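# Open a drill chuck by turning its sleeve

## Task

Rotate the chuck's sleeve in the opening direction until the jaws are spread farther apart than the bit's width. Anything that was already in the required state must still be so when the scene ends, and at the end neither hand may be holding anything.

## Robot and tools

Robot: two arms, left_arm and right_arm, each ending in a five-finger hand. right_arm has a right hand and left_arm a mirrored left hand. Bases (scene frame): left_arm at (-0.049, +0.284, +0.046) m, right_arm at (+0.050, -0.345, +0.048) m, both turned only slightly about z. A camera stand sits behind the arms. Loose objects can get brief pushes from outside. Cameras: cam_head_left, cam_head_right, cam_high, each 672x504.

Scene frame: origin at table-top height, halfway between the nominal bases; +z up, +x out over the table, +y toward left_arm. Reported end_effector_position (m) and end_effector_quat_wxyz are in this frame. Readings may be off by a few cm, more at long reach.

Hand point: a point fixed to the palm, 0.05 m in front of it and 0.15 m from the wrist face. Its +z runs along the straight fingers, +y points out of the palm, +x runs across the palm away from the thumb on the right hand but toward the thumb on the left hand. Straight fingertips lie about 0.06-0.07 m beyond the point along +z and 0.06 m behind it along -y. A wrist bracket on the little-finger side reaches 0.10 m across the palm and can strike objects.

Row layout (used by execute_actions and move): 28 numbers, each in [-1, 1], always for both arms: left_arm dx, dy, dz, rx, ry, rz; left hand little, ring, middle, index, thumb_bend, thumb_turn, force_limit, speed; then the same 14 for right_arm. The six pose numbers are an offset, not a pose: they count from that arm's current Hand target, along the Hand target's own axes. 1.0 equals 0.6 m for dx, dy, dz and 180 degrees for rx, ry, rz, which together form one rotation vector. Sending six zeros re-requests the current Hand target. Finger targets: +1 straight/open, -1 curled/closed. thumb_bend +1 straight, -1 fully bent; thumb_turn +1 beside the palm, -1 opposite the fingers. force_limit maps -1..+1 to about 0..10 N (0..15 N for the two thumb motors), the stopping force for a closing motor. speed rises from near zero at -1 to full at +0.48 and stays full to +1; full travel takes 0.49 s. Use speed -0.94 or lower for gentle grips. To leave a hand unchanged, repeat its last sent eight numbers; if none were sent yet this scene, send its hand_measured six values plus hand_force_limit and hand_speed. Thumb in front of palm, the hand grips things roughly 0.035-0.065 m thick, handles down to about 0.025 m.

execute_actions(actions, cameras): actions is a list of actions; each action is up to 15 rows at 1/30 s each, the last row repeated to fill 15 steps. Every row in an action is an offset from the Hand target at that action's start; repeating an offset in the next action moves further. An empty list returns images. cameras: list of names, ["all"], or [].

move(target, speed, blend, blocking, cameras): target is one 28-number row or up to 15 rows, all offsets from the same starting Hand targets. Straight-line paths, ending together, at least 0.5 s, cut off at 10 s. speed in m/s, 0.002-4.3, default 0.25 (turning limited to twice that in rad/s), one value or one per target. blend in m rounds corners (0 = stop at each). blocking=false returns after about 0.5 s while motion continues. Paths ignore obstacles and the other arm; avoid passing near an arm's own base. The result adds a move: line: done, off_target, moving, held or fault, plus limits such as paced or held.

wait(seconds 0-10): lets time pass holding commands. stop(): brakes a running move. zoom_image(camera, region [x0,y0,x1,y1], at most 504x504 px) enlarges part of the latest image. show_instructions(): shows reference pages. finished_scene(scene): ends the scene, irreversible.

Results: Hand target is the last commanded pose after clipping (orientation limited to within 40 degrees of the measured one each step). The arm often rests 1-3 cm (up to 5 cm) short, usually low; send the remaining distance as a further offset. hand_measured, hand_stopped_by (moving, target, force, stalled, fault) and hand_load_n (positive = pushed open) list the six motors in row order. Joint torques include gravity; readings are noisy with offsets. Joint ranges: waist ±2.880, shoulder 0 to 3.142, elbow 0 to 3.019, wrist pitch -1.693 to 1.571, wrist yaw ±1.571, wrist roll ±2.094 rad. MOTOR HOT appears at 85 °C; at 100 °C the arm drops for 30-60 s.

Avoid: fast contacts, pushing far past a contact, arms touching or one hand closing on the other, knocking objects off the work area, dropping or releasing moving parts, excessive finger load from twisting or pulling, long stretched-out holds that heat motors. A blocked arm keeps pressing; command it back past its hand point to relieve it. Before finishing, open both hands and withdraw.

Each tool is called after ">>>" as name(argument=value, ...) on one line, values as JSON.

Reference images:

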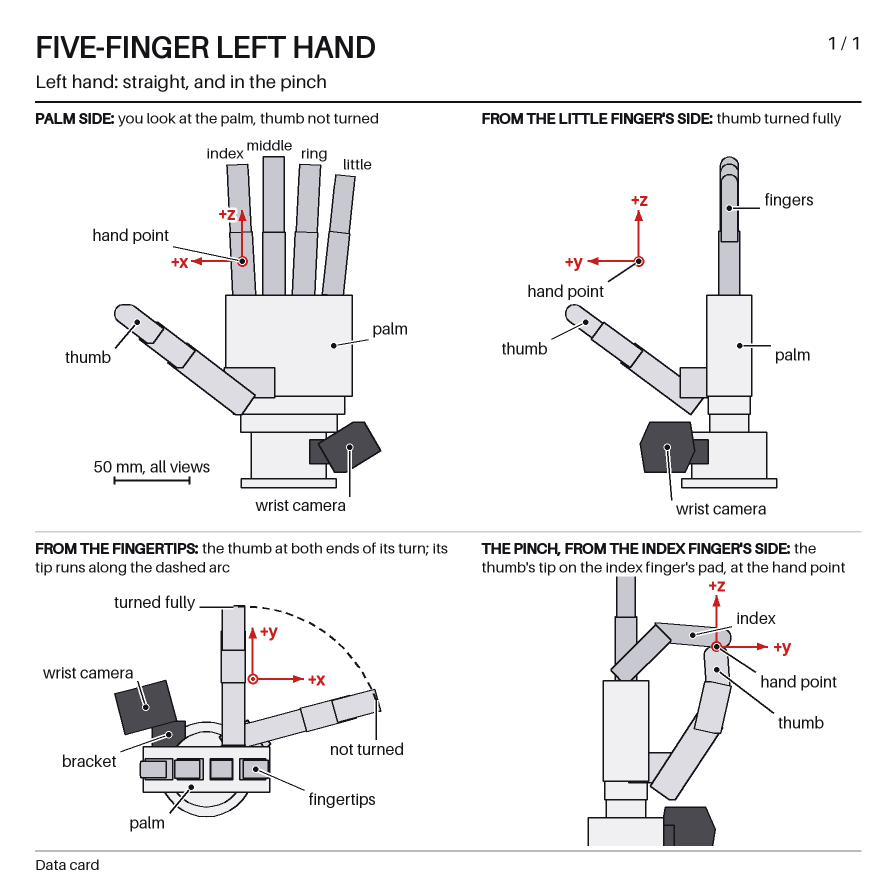

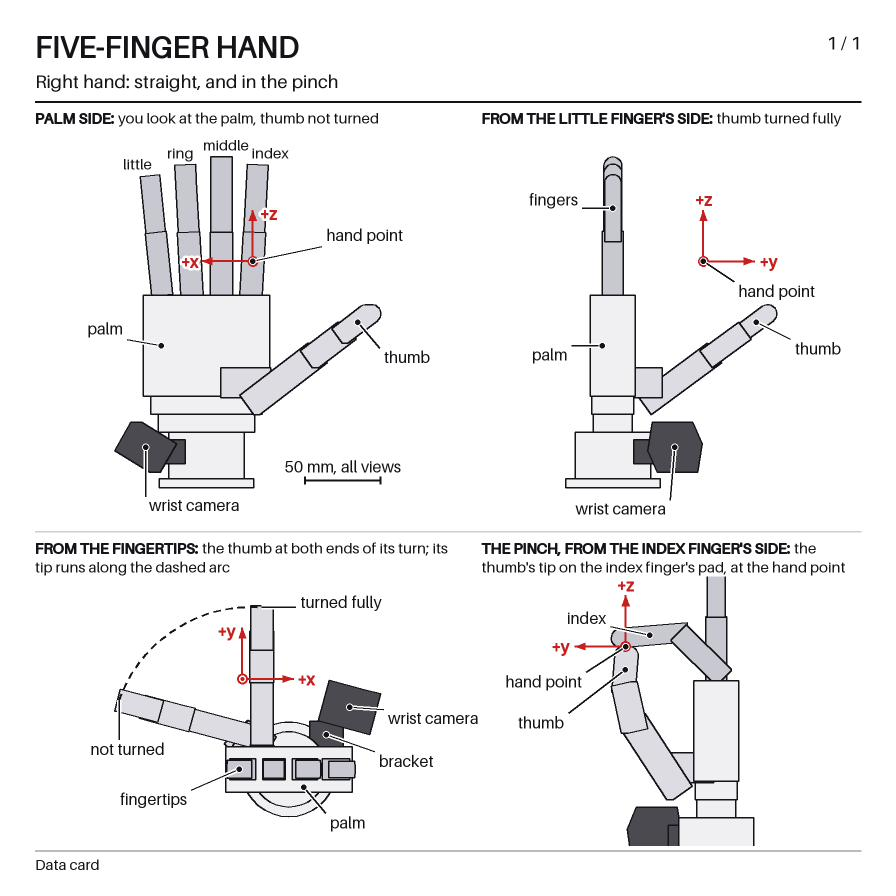

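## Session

>>> execute_actions(actions=[])

>>> zoom_image(camera="cam_high", region=[250, 80, 470, 300])

>>> zoom_image(camera="cam_head_right", region=[230, 180, 450, 340])

>>> zoom_image(camera="cam_head_left", region=[230, 180, 450, 340])

Scene clock: 0.00 s.
left_arm: end_effector_position=(+0.4076, +0.4617, +0.2012) hand_measured=(+1.000, +1.000, +1.000, +1.000, +1.000, +1.000) hand_load_n=(+0.0, +0.0, +0.0, +0.0, +0.0, +0.0) hand_stopped_by=(target, target, target, target, target, target) hand_force_limit=0.00 hand_speed=-0.80 end_effector_quat_wxyz=(+0.199, +0.707, -0.620, +0.276) | right_arm: end_effector_position=(+0.4612, +0.0808, +0.1465) hand_measured=(+1.000, +1.000, +1.000, +1.000, +1.000, +1.000) hand_load_n=(+0.0, +0.0, +0.0, +0.0, +0.0, +0.0) hand_stopped_by=(target, target, target, target, target, target) hand_force_limit=0.00 hand_speed=-0.80 end_effector_quat_wxyz=(-0.062, +0.630, -0.469, +0.616)
Joint positions: left_arm=[0.654 1.99 1.755 -1.629 0.638 0.566] | right_arm=[1.15 2.093 1.694 -1.445 1.326 1.023]
Joint velocities: within noise
Joint torques (N m): no reading
Motor temperatures (°C): left_arm=[32 36 35 31 28 29] | right_arm=[31 32 32 32 29 28]
Heat: left arm: hottest shoulder 36 °C; right arm: hottest shoulder 32 °C.
Hand target: left_arm +0.4143, +0.4646, +0.2138; +0.186, +0.706, -0.622, +0.282 | right_arm +0.4665, +0.0892, +0.1690; -0.079, +0.622, -0.477, +0.616

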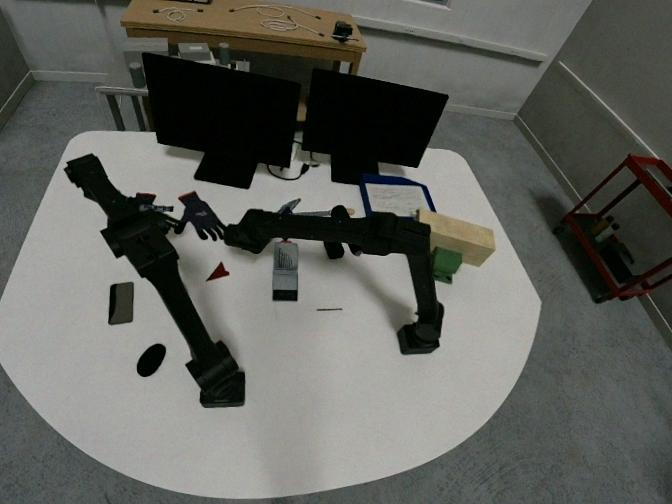

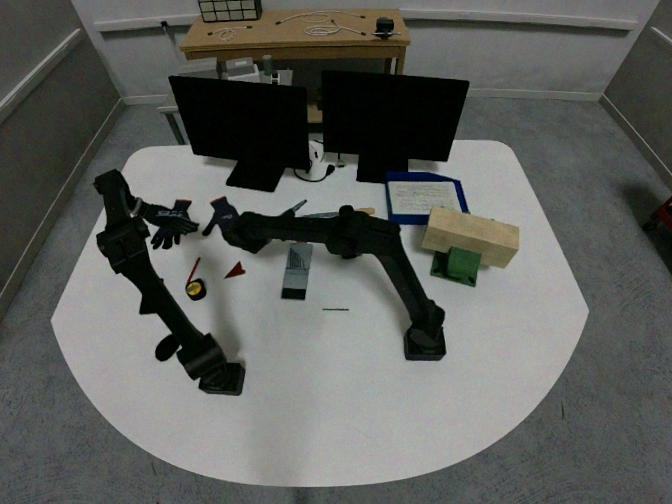

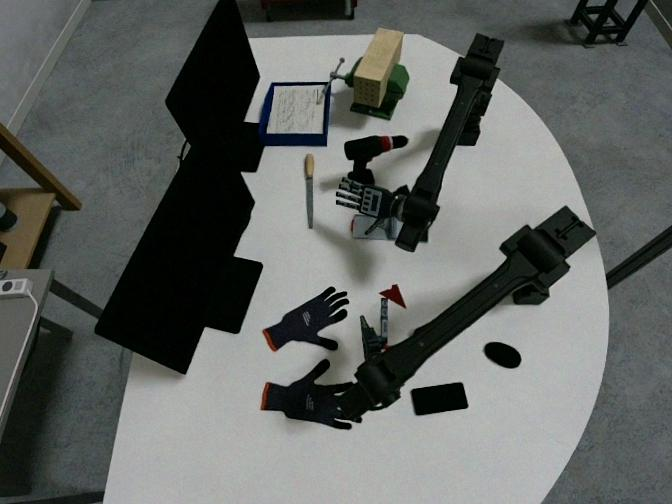

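Scaled by 2.291 from the camera's 672x504 image, which has a finer 960x720 frame.

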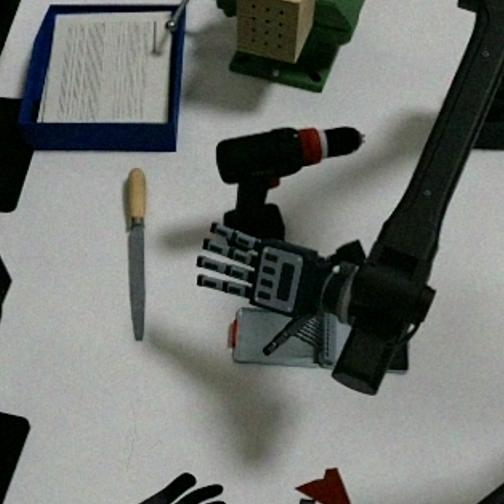

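Scaled by 2.291 from the camera's 672x504 image, which has a finer 960x720 frame.

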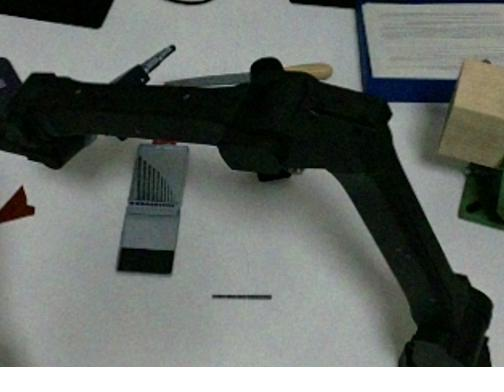

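Scaled by 2.291 from the camera's 672x504 image, which has a finer 960x720 frame.

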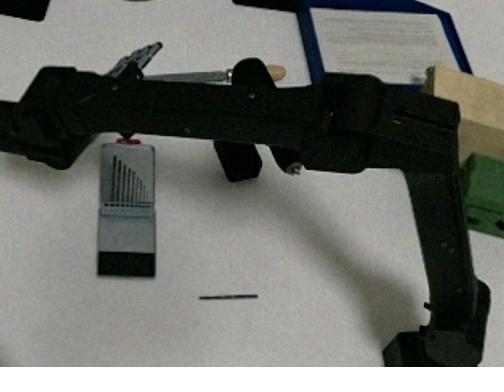

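>>> move(target=[[0,0,0,0,0,0,1,1,1,1,1,1,0,-0.8,0.316,-0.2,-0.13,0,0,0,1,1,1,1,1,1,0,-0.8],[0,0,0,0,0,0,1,1,1,1,1,1,0,-0.8,0.575,0.0845,-0.055,0.258,-0.592,0.023,1,1,1,1,1,1,0,-0.8]], speed=[0.25,0.4], blend=[0.03,0], cameras=["all"])

>>> zoom_image(camera="cam_high", region=[330, 90, 430, 210])

>>> zoom_image(camera="cam_head_right", region=[310, 190, 390, 270])

>>> zoom_image(camera="cam_head_left", region=[310, 190, 390, 270])

Scene clock: 17.97 s.
left_arm: end_effector_position=(+0.4076, +0.4617, +0.2012) hand_measured=(+1.000, +1.000, +1.000, +1.000, +1.000, +1.000) hand_load_n=(+0.0, +0.0, +0.0, +0.0, +0.0, +0.0) hand_stopped_by=(target, target, target, target, target, target) hand_force_limit=0.00 hand_speed=-0.80 end_effector_quat_wxyz=(+0.199, +0.707, -0.620, +0.276) | right_arm: end_effector_position=(+0.3275, -0.1643, +0.3563) hand_measured=(+1.000, +1.000, +1.000, +1.000, +1.000, +1.000) hand_load_n=(+0.0, +0.0, +0.0, +0.0, +0.0, -0.5) hand_stopped_by=(target, target, target, target, target, target) hand_force_limit=0.00 hand_speed=-0.80 end_effector_quat_wxyz=(-0.642, +0.766, -0.034, -0.020)
Joint positions: left_arm=[0.654 1.99 1.755 -1.629 0.638 0.566] | right_arm=[0.05 1.137 1.058 -1.424 -1.394 -1.425]
Joint torques (N m): left_arm=[1.03 -19.6 8.7 -0.73 0.53 0.08] | right_arm=[-0.85 -5.07 15.16 -0.25 -0.59 -0.21]
Heat: left arm: hottest shoulder 37 °C; right arm: hottest elbow 35 °C.
Hand target: left_arm +0.4143, +0.4646, +0.2138; +0.186, +0.706, -0.622, +0.282 | right_arm +0.3399, -0.1599, +0.3802; -0.642, +0.766, +0.000, +0.000
Off the commanded pose: left_arm 0.015 m, 2 deg | right_arm 0.027 m, 5 deg.
move: off_target (left_arm, right_arm)

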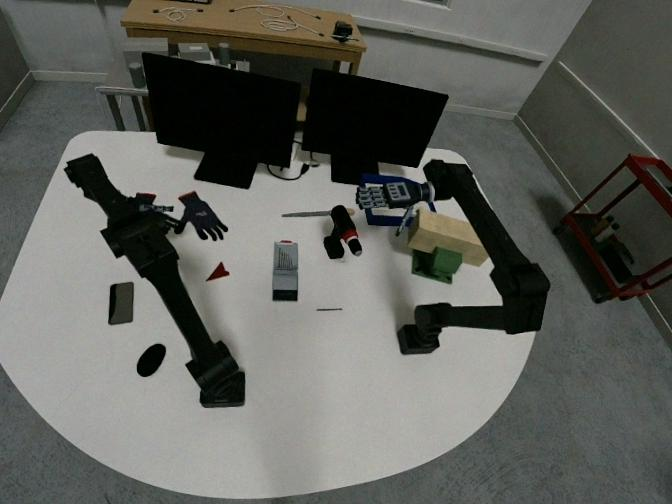

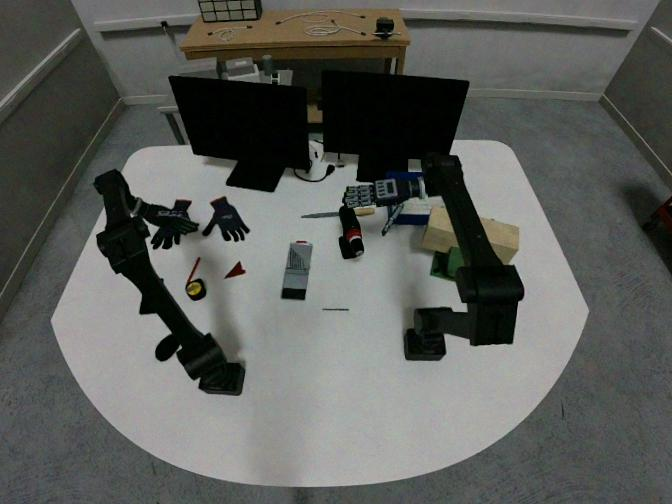

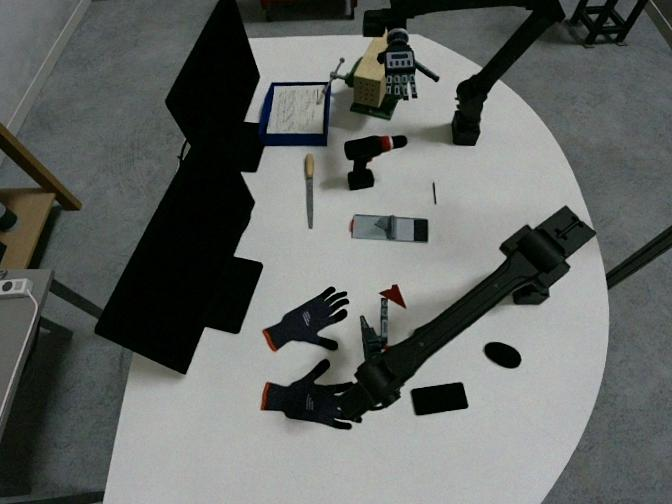

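Scaled by 4.200 from the camera's 672x504 image, which has a finer 960x720 frame.

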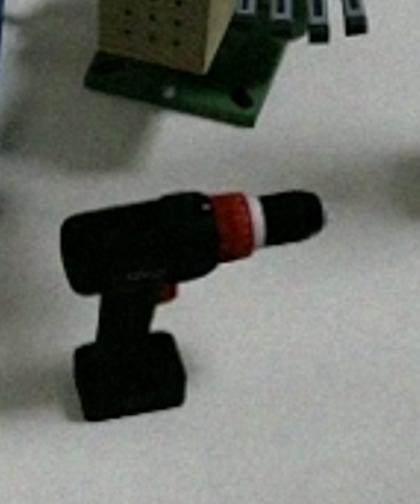

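Scaled by 6.300 from the camera's 672x504 image, which has a finer 960x720 frame.

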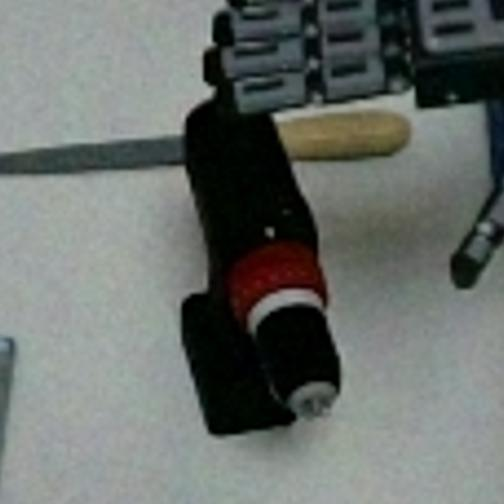

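Scaled by 6.300 from the camera's 672x504 image, which has a finer 960x720 frame.

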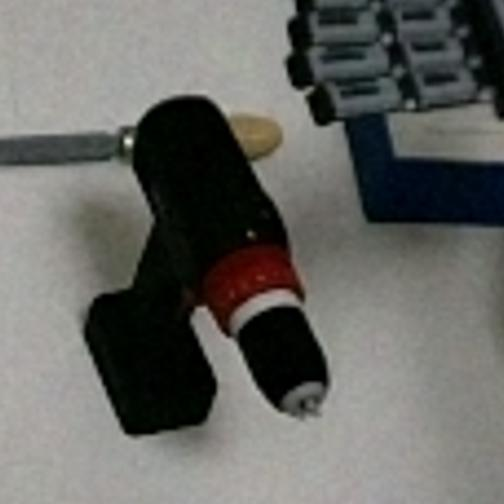

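>>> move(target=[0,0,0,0,0,0,1,1,1,1,1,1,0,-0.8,0.0127,0.1918,0.0659,0,0,0,1,1,1,1,1,-1,-0.2,0], speed=0.2, cameras=["all"])

>>> zoom_image(camera="cam_high", region=[330, 90, 430, 210])

>>> zoom_image(camera="cam_head_right", region=[320, 190, 400, 270])

>>> zoom_image(camera="cam_head_right", region=[350, 240, 374, 264])

>>> zoom_image(camera="cam_head_right", region=[320, 294, 350, 324])

Scene clock: 36.20 s.
left_arm: end_effector_position=(+0.4076, +0.4617, +0.2012) hand_measured=(+1.000, +1.000, +1.000, +1.000, +1.000, +1.000) hand_load_n=(+0.5, +0.0, +0.0, +0.0, +0.0, +0.0) hand_stopped_by=(target, target, target, target, target, target) hand_force_limit=0.00 hand_speed=-0.80 end_effector_quat_wxyz=(+0.199, +0.707, -0.620, +0.276) | right_arm: end_effector_position=(+0.3481, -0.1482, +0.2487) hand_measured=(+1.000, +1.000, +1.000, +1.000, +1.000, -1.000) hand_load_n=(+0.0, +0.0, +0.0, +0.0, +0.0, -0.5) hand_stopped_by=(target, target, target, target, target, target) hand_force_limit=-0.20 hand_speed=0.00 end_effector_quat_wxyz=(-0.640, +0.768, -0.024, -0.015)
Joint positions: left_arm=[0.654 1.99 1.755 -1.629 0.638 0.566] | right_arm=[0.101 1.22 0.827 -0.868 -1.381 -1.201]
Joint torques (N m): left_arm=[0.79 -19.43 8.69 -0.75 0.53 0.08] | right_arm=[-0.79 -8.47 9.11 1.76 -0.56 0.09]
Motor temperatures (°C): left_arm=[32 38 38 31 28 29] | right_arm=[31 33 38 32 29 28]
Heat: left arm: hottest shoulder 38 °C; right arm: hottest elbow 38 °C.
Hand target: left_arm +0.4143, +0.4646, +0.2138; +0.186, +0.706, -0.622, +0.282 | right_arm +0.3476, -0.1411, +0.2599; -0.642, +0.766, +0.000, +0.000
Off the commanded pose: left_arm 0.015 m, 2 deg | right_arm 0.013 m, 3 deg.
move: off_target (left_arm, right_arm)

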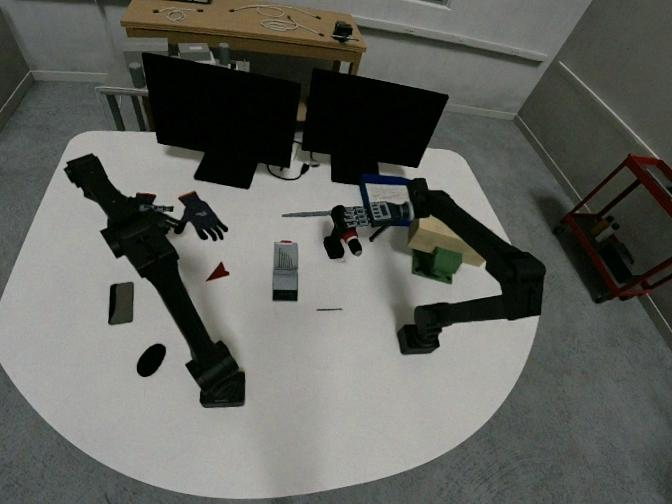

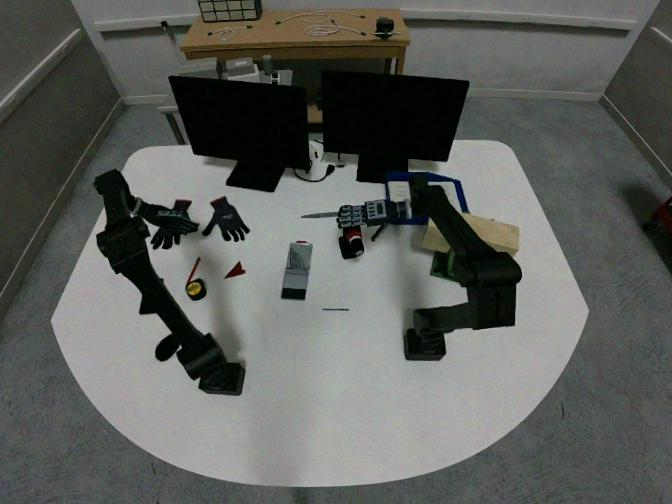

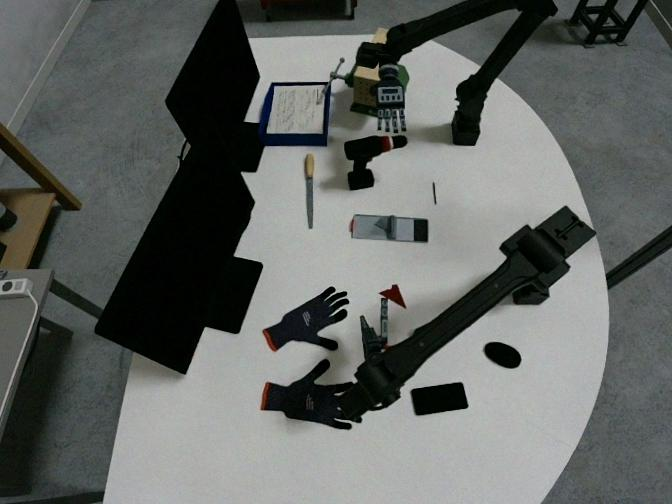

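Scaled by 4.200 from the camera's 672x504 image, which has a finer 960x720 frame.

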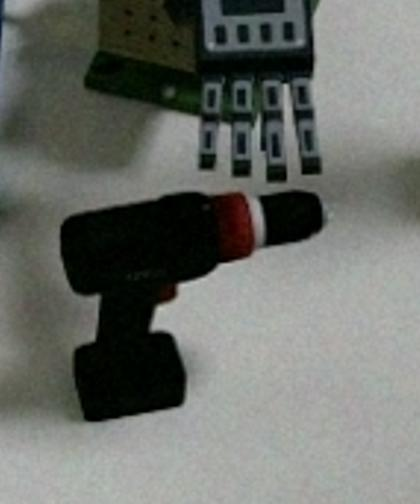

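Scaled by 6.300 from the camera's 672x504 image, which has a finer 960x720 frame.

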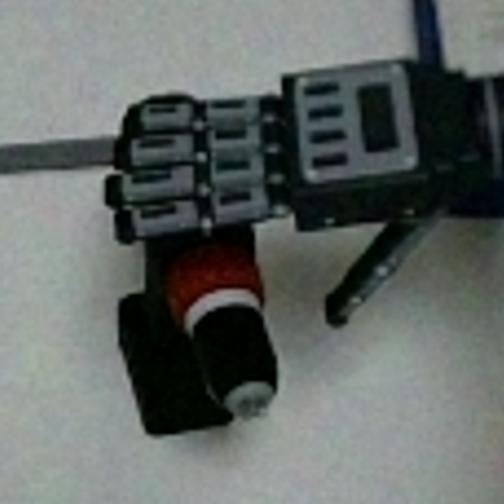

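Scaled by 21.000 from the camera's 672x504 image, which has a finer 960x720 frame.

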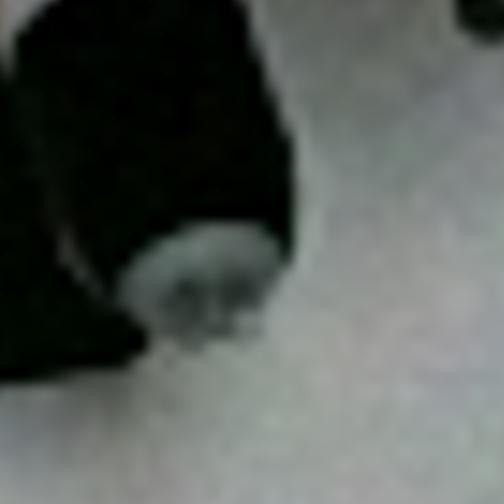

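Scaled by 16.800 from the camera's 672x504 image, which has a finer 960x720 frame.

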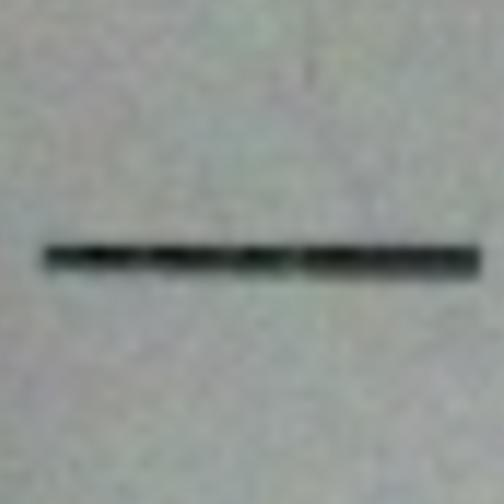

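>>> move(target=[[0,0,0,0,0,0,1,1,1,1,1,1,0,-0.8,0.0007,0.0901,0.017,0,0,0,1,1,1,1,1,-1,-0.2,0],[0,0,0,0,0,0,1,1,1,1,1,1,0,-0.8,0.0007,0.1018,0.0462,0,0,0,1,1,0.4,0.4,0.5,-1,0.2,-0.4],[0,0,0,0,0,0,1,1,1,1,1,1,0,-0.8,0.0007,0.1018,0.0462,0,0,0,1,1,0.12,0.12,0.32,-1,0.2,-0.88]], speed=[0.12,0.08,0.08], blend=[0.01,0,0], cameras=["cam_high","cam_head_right"])

>>> zoom_image(camera="cam_high", region=[330, 90, 430, 210])

>>> zoom_image(camera="cam_head_right", region=[320, 190, 400, 270])

Scene clock: 51.83 s.
left_arm: end_effector_position=(+0.4076, +0.4617, +0.2012) hand_measured=(+1.000, +1.000, +1.000, +1.000, +1.000, +1.000) hand_load_n=(+0.0, +0.0, +0.0, +0.0, +0.0, +0.0) hand_stopped_by=(target, target, target, target, target, target) hand_force_limit=0.00 hand_speed=-0.80 end_effector_quat_wxyz=(+0.199, +0.707, -0.620, +0.276) | right_arm: end_effector_position=(+0.3398, -0.1302, +0.1784) hand_measured=(+1.000, +1.000, +0.134, +0.120, +0.376, -1.000) hand_load_n=(+0.0, +0.0, +2.0, +0.0, +7.0, -1.0) hand_stopped_by=(target, target, force, target, force, target) hand_force_limit=0.20 hand_speed=-0.88 end_effector_quat_wxyz=(-0.633, +0.774, -0.020, -0.012)
Joint positions: left_arm=[0.654 1.99 1.755 -1.629 0.638 0.566] | right_arm=[0.164 1.274 0.652 -0.417 -1.338 -0.982]
Joint torques (N m): left_arm=[0.85 -19.49 8.7 -0.75 0.53 0.07] | right_arm=[-0.56 -7.06 9.83 2.09 -1.17 0.08]
Heat: left arm: hottest shoulder 39 °C; right arm: hottest elbow 37 °C.
Hand target: left_arm +0.4143, +0.4646, +0.2138; +0.186, +0.706, -0.622, +0.282 | right_arm +0.3480, -0.1244, +0.1950; -0.642, +0.766, +0.000, +0.000
Off the commanded pose: left_arm 0.015 m, 2 deg | right_arm 0.019 m, 3 deg.
move: off_target (left_arm, right_arm); blend cut to 0.0094 m at target 1; target 3's new numbers were sent with right_arm's hand 0.014 m and 2 deg from that target
Images, in order (width x height): cam_head_right 672x504, cam_high 672x504.

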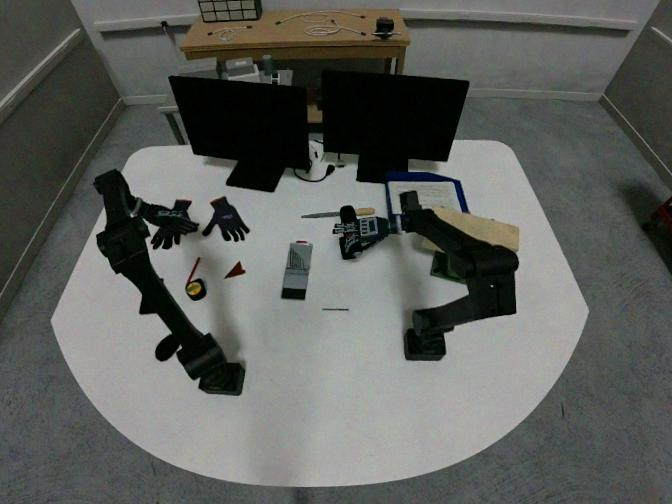

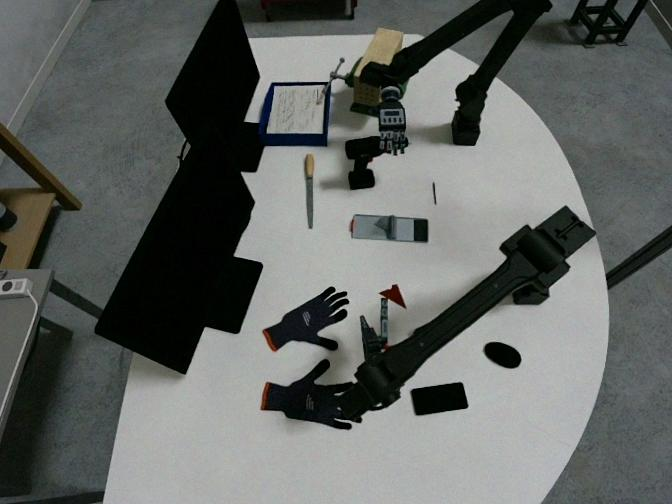

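Scaled by 4.200 from the camera's 672x504 image, which has a finer 960x720 frame.

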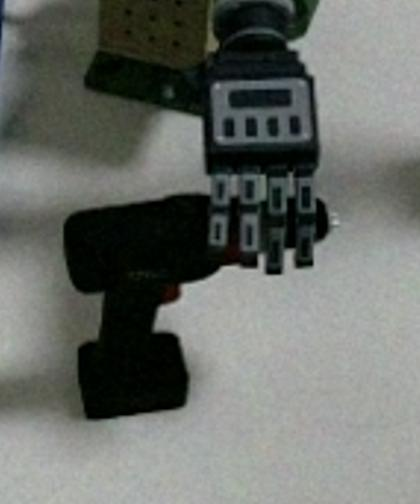

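Scaled by 6.300 from the camera's 672x504 image, which has a finer 960x720 frame.

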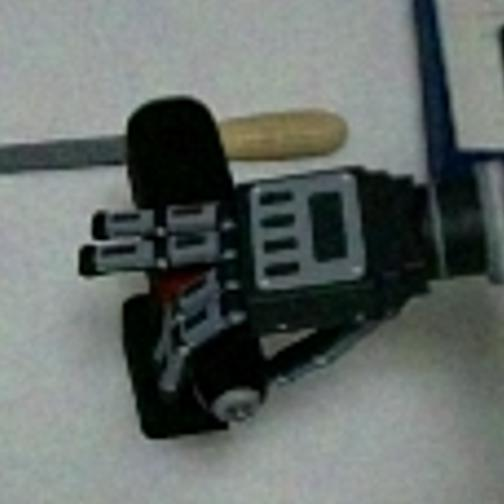

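>>> move(target=[[0,0,0,0,0,0,1,1,1,1,1,1,0,-0.8,0,0,0,0,0,0,1,1,0.09,0.06,0.32,-1,0.2,-0.88],[0,0,0,0,0,0,1,1,1,1,1,1,0,-0.8,0.01,-0.023,0.0535,0,0,0,1,1,0.09,0.06,0.32,-1,0.2,-0.88]], speed=0.06, cameras=["cam_high","cam_head_right"])

>>> zoom_image(camera="cam_high", region=[330, 90, 430, 210])

>>> zoom_image(camera="cam_head_right", region=[320, 190, 400, 270])

Scene clock: 60.27 s.
left_arm: end_effector_position=(+0.4076, +0.4617, +0.2012) hand_measured=(+1.000, +1.000, +1.000, +1.000, +1.000, +1.000) hand_load_n=(+0.0, +0.0, +0.0, +0.0, -0.5, +0.0) hand_stopped_by=(target, target, target, target, target, target) hand_force_limit=0.00 hand_speed=-0.80 end_effector_quat_wxyz=(+0.199, +0.707, -0.620, +0.276) | right_arm: end_effector_position=(+0.3459, -0.1008, +0.1837) hand_measured=(+1.000, +1.000, +0.114, +0.060, +0.376, -1.000) hand_load_n=(+0.0, -0.5, +0.0, +3.5, +5.5, +1.5) hand_stopped_by=(target, target, force, target, force, target) hand_force_limit=0.20 hand_speed=-0.88 end_effector_quat_wxyz=(-0.632, +0.775, -0.026, -0.015)
Joint positions: left_arm=[0.654 1.99 1.755 -1.629 0.638 0.566] | right_arm=[0.25 1.274 0.632 -0.14 -1.28 -0.703]
Joint torques (N m): left_arm=[1.03 -19.55 8.72 -0.72 0.53 0.08] | right_arm=[-0.56 -7.59 10.22 3.18 -0.8 0.16]
Heat: left arm: hottest shoulder 39 °C; right arm: hottest elbow 37 °C.
Hand target: left_arm +0.4143, +0.4646, +0.2138; +0.186, +0.706, -0.622, +0.282 | right_arm +0.3540, -0.0904, +0.2029; -0.642, +0.766, +0.000, +0.000
Off the commanded pose: left_arm 0.015 m, 2 deg | right_arm 0.023 m, 4 deg.
move: off_target (left_arm, right_arm)
Images, in order (width x height): cam_head_right 672x504, cam_high 672x504.

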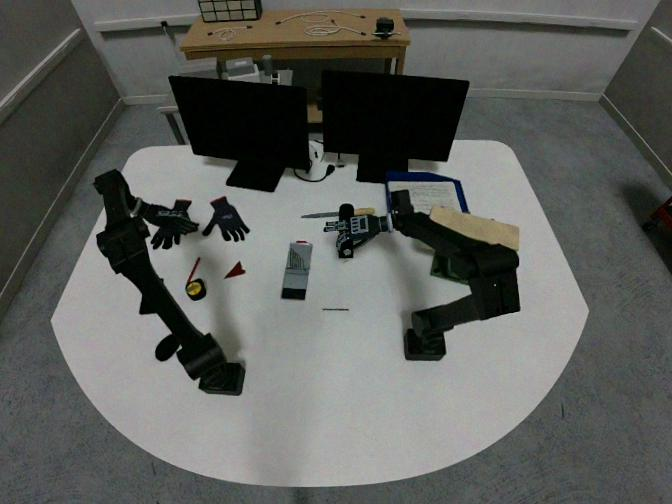

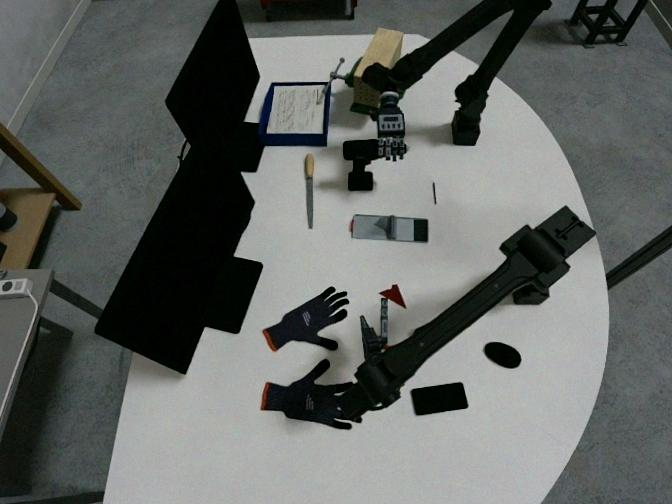

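Scaled by 4.200 from the camera's 672x504 image, which has a finer 960x720 frame.

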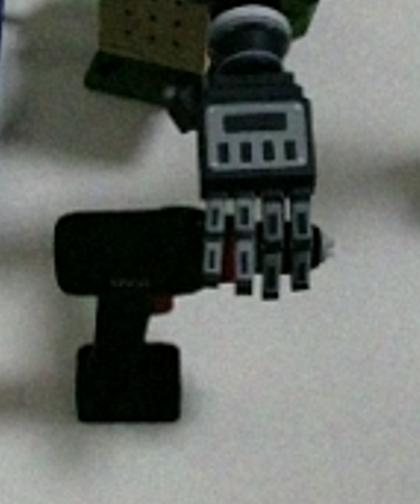

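Scaled by 6.300 from the camera's 672x504 image, which has a finer 960x720 frame.

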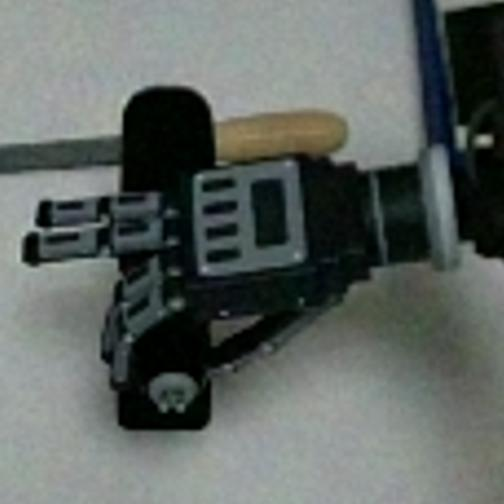

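>>> move(target=[[0,0,0,0,0,0,1,1,1,1,1,1,0,-0.8,0,0,0,0,0,0,1,1,0.06,0.03,0.3,-1,0.2,-0.86],[0,0,0,0,0,0,1,1,1,1,1,1,0,-0.8,0.015,-0.0107,0.0032,-0.0833,0,0,1,1,0.06,0.03,0.3,-1,0.2,-0.86],[0,0,0,0,0,0,1,1,1,1,1,1,0,-0.8,0.02,-0.0275,0.012,-0.25,0,0,1,1,0.06,0.03,0.3,-1,0.2,-0.86],[0,0,0,0,0,0,1,1,1,1,1,1,0,-0.8,0.01,-0.0248,0.016,-0.4444,0,0,1,1,0.06,0.03,0.3,-1,0.2,-0.86],[0,0,0,0,0,0,1,1,1,1,1,1,0,-0.8,0.005,-0.0168,0.0088,-0.5444,0,0,1,1,0.06,0.03,0.3,-1,0.2,-0.86]], speed=0.15, blend=[0,0.005,0.005,0.005,0], cameras=["cam_high","cam_head_right"])

>>> zoom_image(camera="cam_high", region=[330, 90, 430, 210])

>>> zoom_image(camera="cam_head_right", region=[320, 190, 400, 270])

Scene clock: 79.93 s.
left_arm: end_effector_position=(+0.4076, +0.4617, +0.2012) hand_measured=(+1.000, +1.000, +1.000, +1.000, +1.000, +1.000) hand_load_n=(+0.0, +0.0, +0.0, +0.0, +0.0, +0.0) hand_stopped_by=(target, target, target, target, target, target) hand_force_limit=0.00 hand_speed=-0.80 end_effector_quat_wxyz=(+0.199, +0.707, -0.620, +0.276) | right_arm: end_effector_position=(+0.3445, -0.0956, +0.1844) hand_measured=(+1.000, +1.000, +0.060, +0.050, +0.366, -1.000) hand_load_n=(+0.0, +0.0, +0.0, +5.0, +3.0, -1.5) hand_stopped_by=(target, target, target, force, force, target) hand_force_limit=0.20 hand_speed=-0.86 end_effector_quat_wxyz=(+0.163, +0.986, +0.012, -0.022)
Joint positions: left_arm=[0.654 1.99 1.755 -1.629 0.638 0.566] | right_arm=[0.892 1.745 1.42 -1.522 0.186 -0.727]
Joint torques (N m): left_arm=[0.91 -19.55 8.7 -0.7 0.53 0.09] | right_arm=[-1.03 -13.74 14.64 -2 0.71 0.16]
Heat: left arm: hottest elbow 40 °C; right arm: hottest elbow 38 °C.
Hand target: left_arm +0.4143, +0.4646, +0.2138; +0.186, +0.706, -0.622, +0.282 | right_arm +0.3570, -0.0835, +0.2120; +0.157, +0.988, +0.000, +0.000
Off the commanded pose: left_arm 0.015 m, 2 deg | right_arm 0.033 m, 3 deg.
move: off_target (left_arm, right_arm)
Images, in order (width x height): cam_head_right 672x504, cam_high 672x504.

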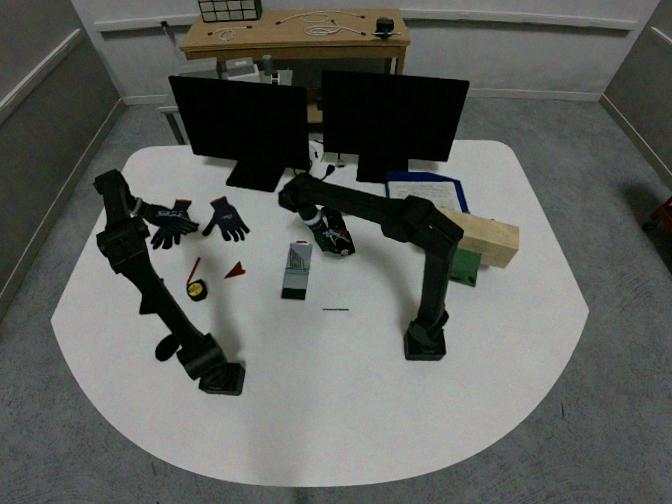

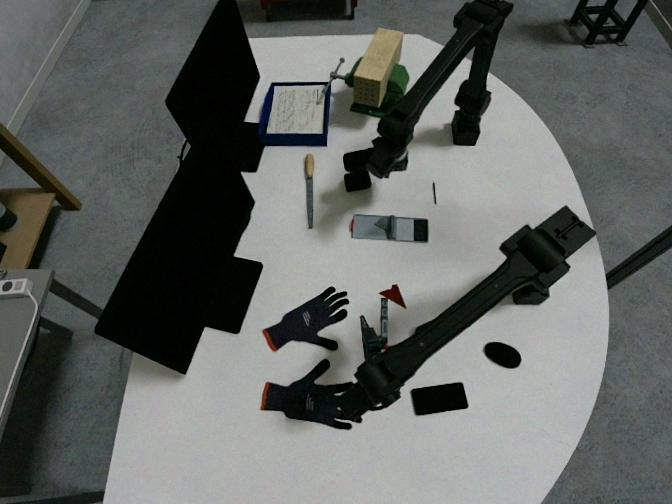

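Scaled by 4.200 from the camera's 672x504 image, which has a finer 960x720 frame.

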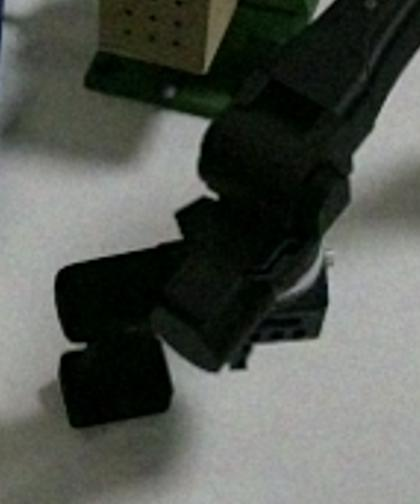

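Scaled by 6.300 from the camera's 672x504 image, which has a finer 960x720 frame.

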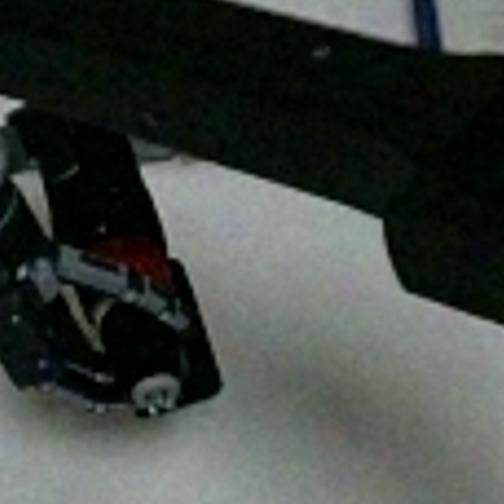

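>>> move(target=[[0,0,0,0,0,0,1,1,1,1,1,1,0,-0.8,0,0.0205,0.0015,0.05,0,0,1,1,0.06,0.03,0.3,-1,0.2,-0.86],[0,0,0,0,0,0,1,1,1,1,1,1,0,-0.8,0,0.0205,0.0015,0.05,0,0,1,1,0.35,0.35,0.5,-1,-0.2,-0.86],[0,0,0,0,0,0,1,1,1,1,1,1,0,-0.8,0,0.0205,0.0015,0.05,0,0,1,1,1,1,1,-1,-0.2,0]], speed=[0.08,0.1,0.1], cameras=["cam_high","cam_head_right"])

>>> zoom_image(camera="cam_high", region=[330, 90, 430, 210])

>>> zoom_image(camera="cam_head_right", region=[320, 190, 400, 270])

Scene clock: 90.33 s.
left_arm: end_effector_position=(+0.4076, +0.4617, +0.2012) hand_measured=(+1.000, +1.000, +1.000, +1.000, +1.000, +1.000) hand_load_n=(+0.0, +0.0, +0.0, +0.0, -0.5, +0.0) hand_stopped_by=(target, target, target, target, target, target) hand_force_limit=0.00 hand_speed=-0.80 end_effector_quat_wxyz=(+0.199, +0.707, -0.620, +0.276) | right_arm: end_effector_position=(+0.3463, -0.0920, +0.1950) hand_measured=(+1.000, +1.000, +1.000, +1.000, +1.000, -1.000) hand_load_n=(+0.0, +0.0, +0.0, +0.0, +0.0, +0.0) hand_stopped_by=(target, target, target, target, target, target) hand_force_limit=-0.20 hand_speed=0.00 end_effector_quat_wxyz=(+0.097, +0.995, +0.007, -0.020)
Joint positions: left_arm=[0.654 1.99 1.755 -1.629 0.638 0.566] | right_arm=[0.862 1.673 1.399 -1.465 0.105 -0.766]
Joint torques (N m): left_arm=[1.03 -19.55 8.66 -0.72 0.53 0.08] | right_arm=[-2.61 -15.68 9.96 0.35 0.13 -0.22]
Heat: left arm: hottest elbow 40 °C; right arm: hottest elbow 38 °C.
Hand target: left_arm +0.4143, +0.4646, +0.2138; +0.186, +0.706, -0.622, +0.282 | right_arm +0.3570, -0.0955, +0.2149; +0.079, +0.997, +0.000, +0.000
Off the commanded pose: left_arm 0.015 m, 2 deg | right_arm 0.023 m, 3 deg.
move: off_target (left_arm, right_arm); target 2's new numbers were sent with right_arm's hand 0.029 m and 4 deg from that target; target 3's new numbers were sent with right_arm's hand 0.023 m and 3 deg from that target
Images, in order (width x height): cam_head_right 672x504, cam_high 672x504.

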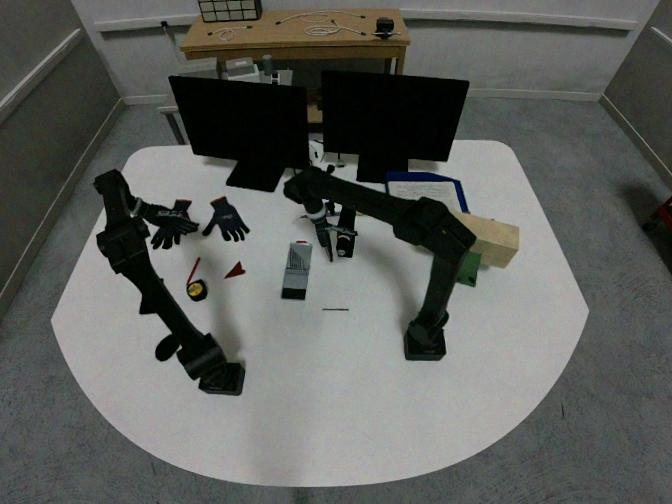

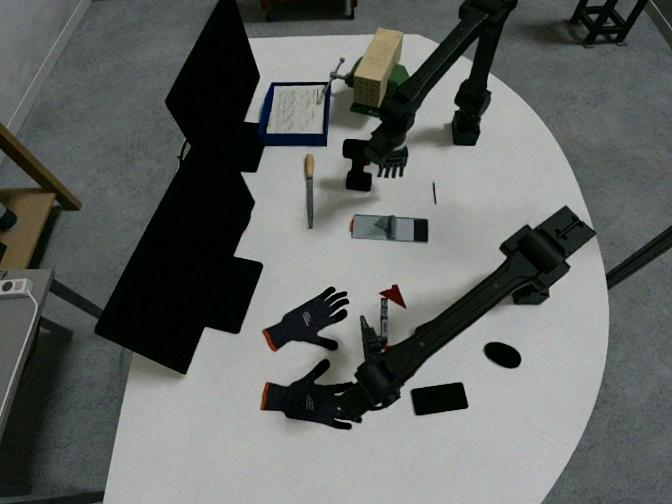

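Scaled by 4.200 from the camera's 672x504 image, which has a finer 960x720 frame.

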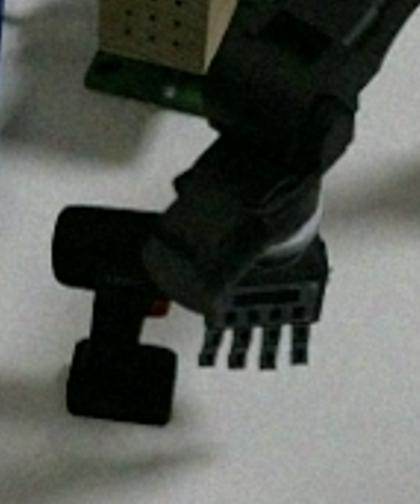

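Scaled by 6.300 from the camera's 672x504 image, which has a finer 960x720 frame.

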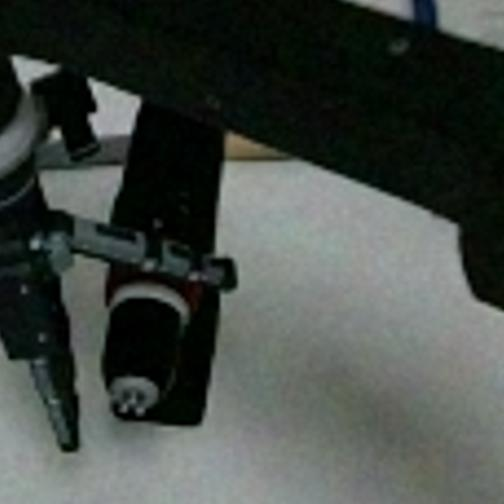

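>>> move(target=[[0,0,0,0,0,0,1,1,1,1,1,1,0,-0.8,0,0.0208,-0.1317,0,0,0,1,1,1,1,1,-1,-0.2,0],[0,0,0,0,0,0,1,1,1,1,1,1,0,-0.8,-0.0083,0.021,-0.1063,0.5778,0,0,1,1,1,1,1,-1,-0.2,0]], speed=[0.2,0.5], blend=[0.02,0], cameras=["all"])

>>> zoom_image(camera="cam_high", region=[330, 90, 430, 210])

>>> zoom_image(camera="cam_head_right", region=[320, 190, 400, 270])

>>> zoom_image(camera="cam_head_right", region=[328, 235, 352, 259])

Scene clock: 99.03 s.
left_arm: end_effector_position=(+0.4076, +0.4617, +0.2012) hand_measured=(+1.000, +1.000, +1.000, +1.000, +1.000, +1.000) hand_load_n=(+0.0, +0.0, +0.0, +0.0, +0.0, +0.0) hand_stopped_by=(target, target, target, target, target, target) hand_force_limit=0.00 hand_speed=-0.80 end_effector_quat_wxyz=(+0.199, +0.707, -0.620, +0.276) | right_arm: end_effector_position=(+0.3478, -0.0983, +0.2740) hand_measured=(+1.000, +1.000, +1.000, +1.000, +1.000, -1.000) hand_load_n=(+0.0, +0.0, +0.0, +0.0, +0.0, +0.0) hand_stopped_by=(target, target, target, target, target, target) hand_force_limit=-0.20 hand_speed=0.00 end_effector_quat_wxyz=(+0.692, -0.718, -0.039, +0.056)
Joint positions: left_arm=[0.654 1.99 1.755 -1.629 0.638 0.566] | right_arm=[0.222 1.245 0.793 -0.335 -1.521 -0.76]
Joint torques (N m): left_arm=[0.91 -19.6 8.73 -0.75 0.53 0.08] | right_arm=[-1.85 -7.82 9.26 2.41 -0.55 0.08]
Heat: left arm: hottest shoulder 40 °C; right arm: hottest elbow 38 °C.
Hand target: left_arm +0.4143, +0.4646, +0.2138; +0.186, +0.706, -0.622, +0.282 | right_arm +0.3520, -0.0979, +0.2799; +0.737, -0.676, +0.000, +0.000
Off the commanded pose: left_arm 0.015 m, 2 deg | right_arm 0.007 m, 11 deg.
move: off_target (left_arm, right_arm)

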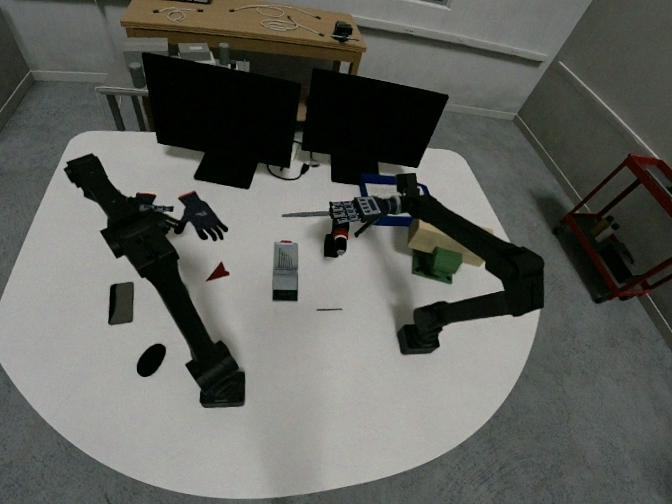

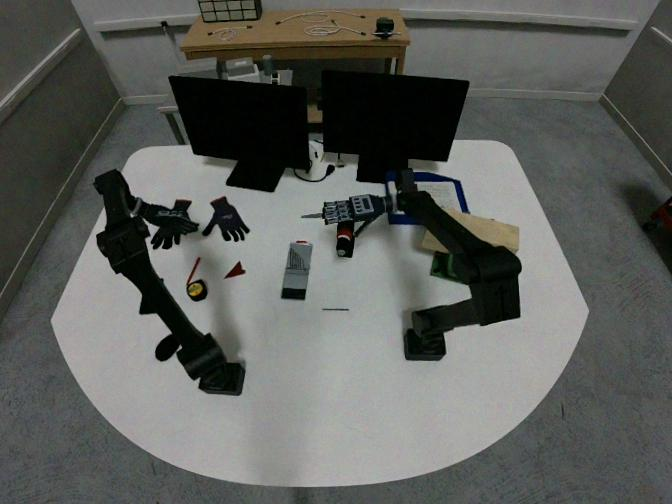

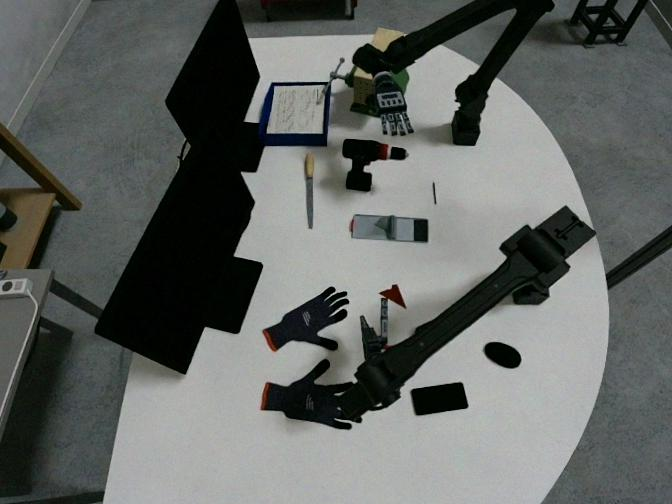

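Scaled by 4.200 from the camera's 672x504 image, which has a finer 960x720 frame.

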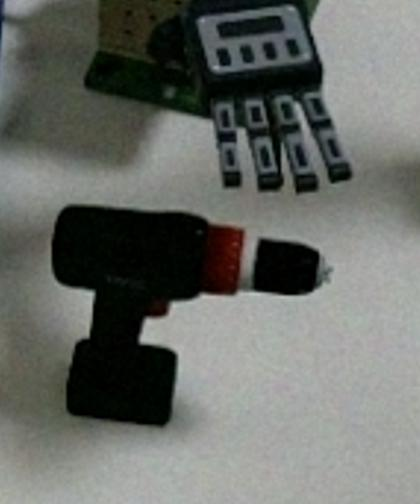

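Scaled by 6.300 from the camera's 672x504 image, which has a finer 960x720 frame.

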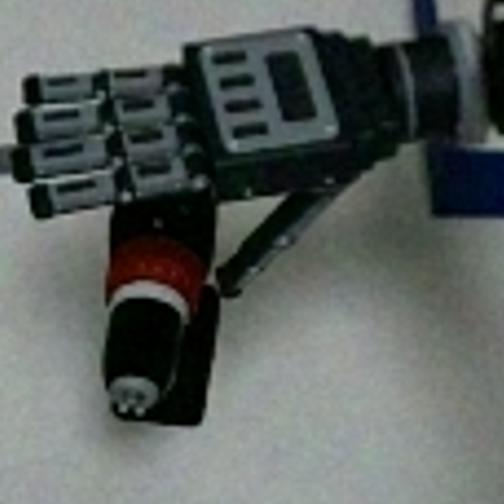

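Scaled by 21.000 from the camera's 672x504 image, which has a finer 960x720 frame.

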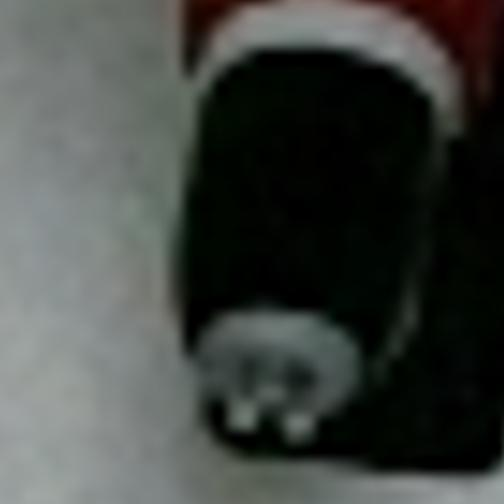

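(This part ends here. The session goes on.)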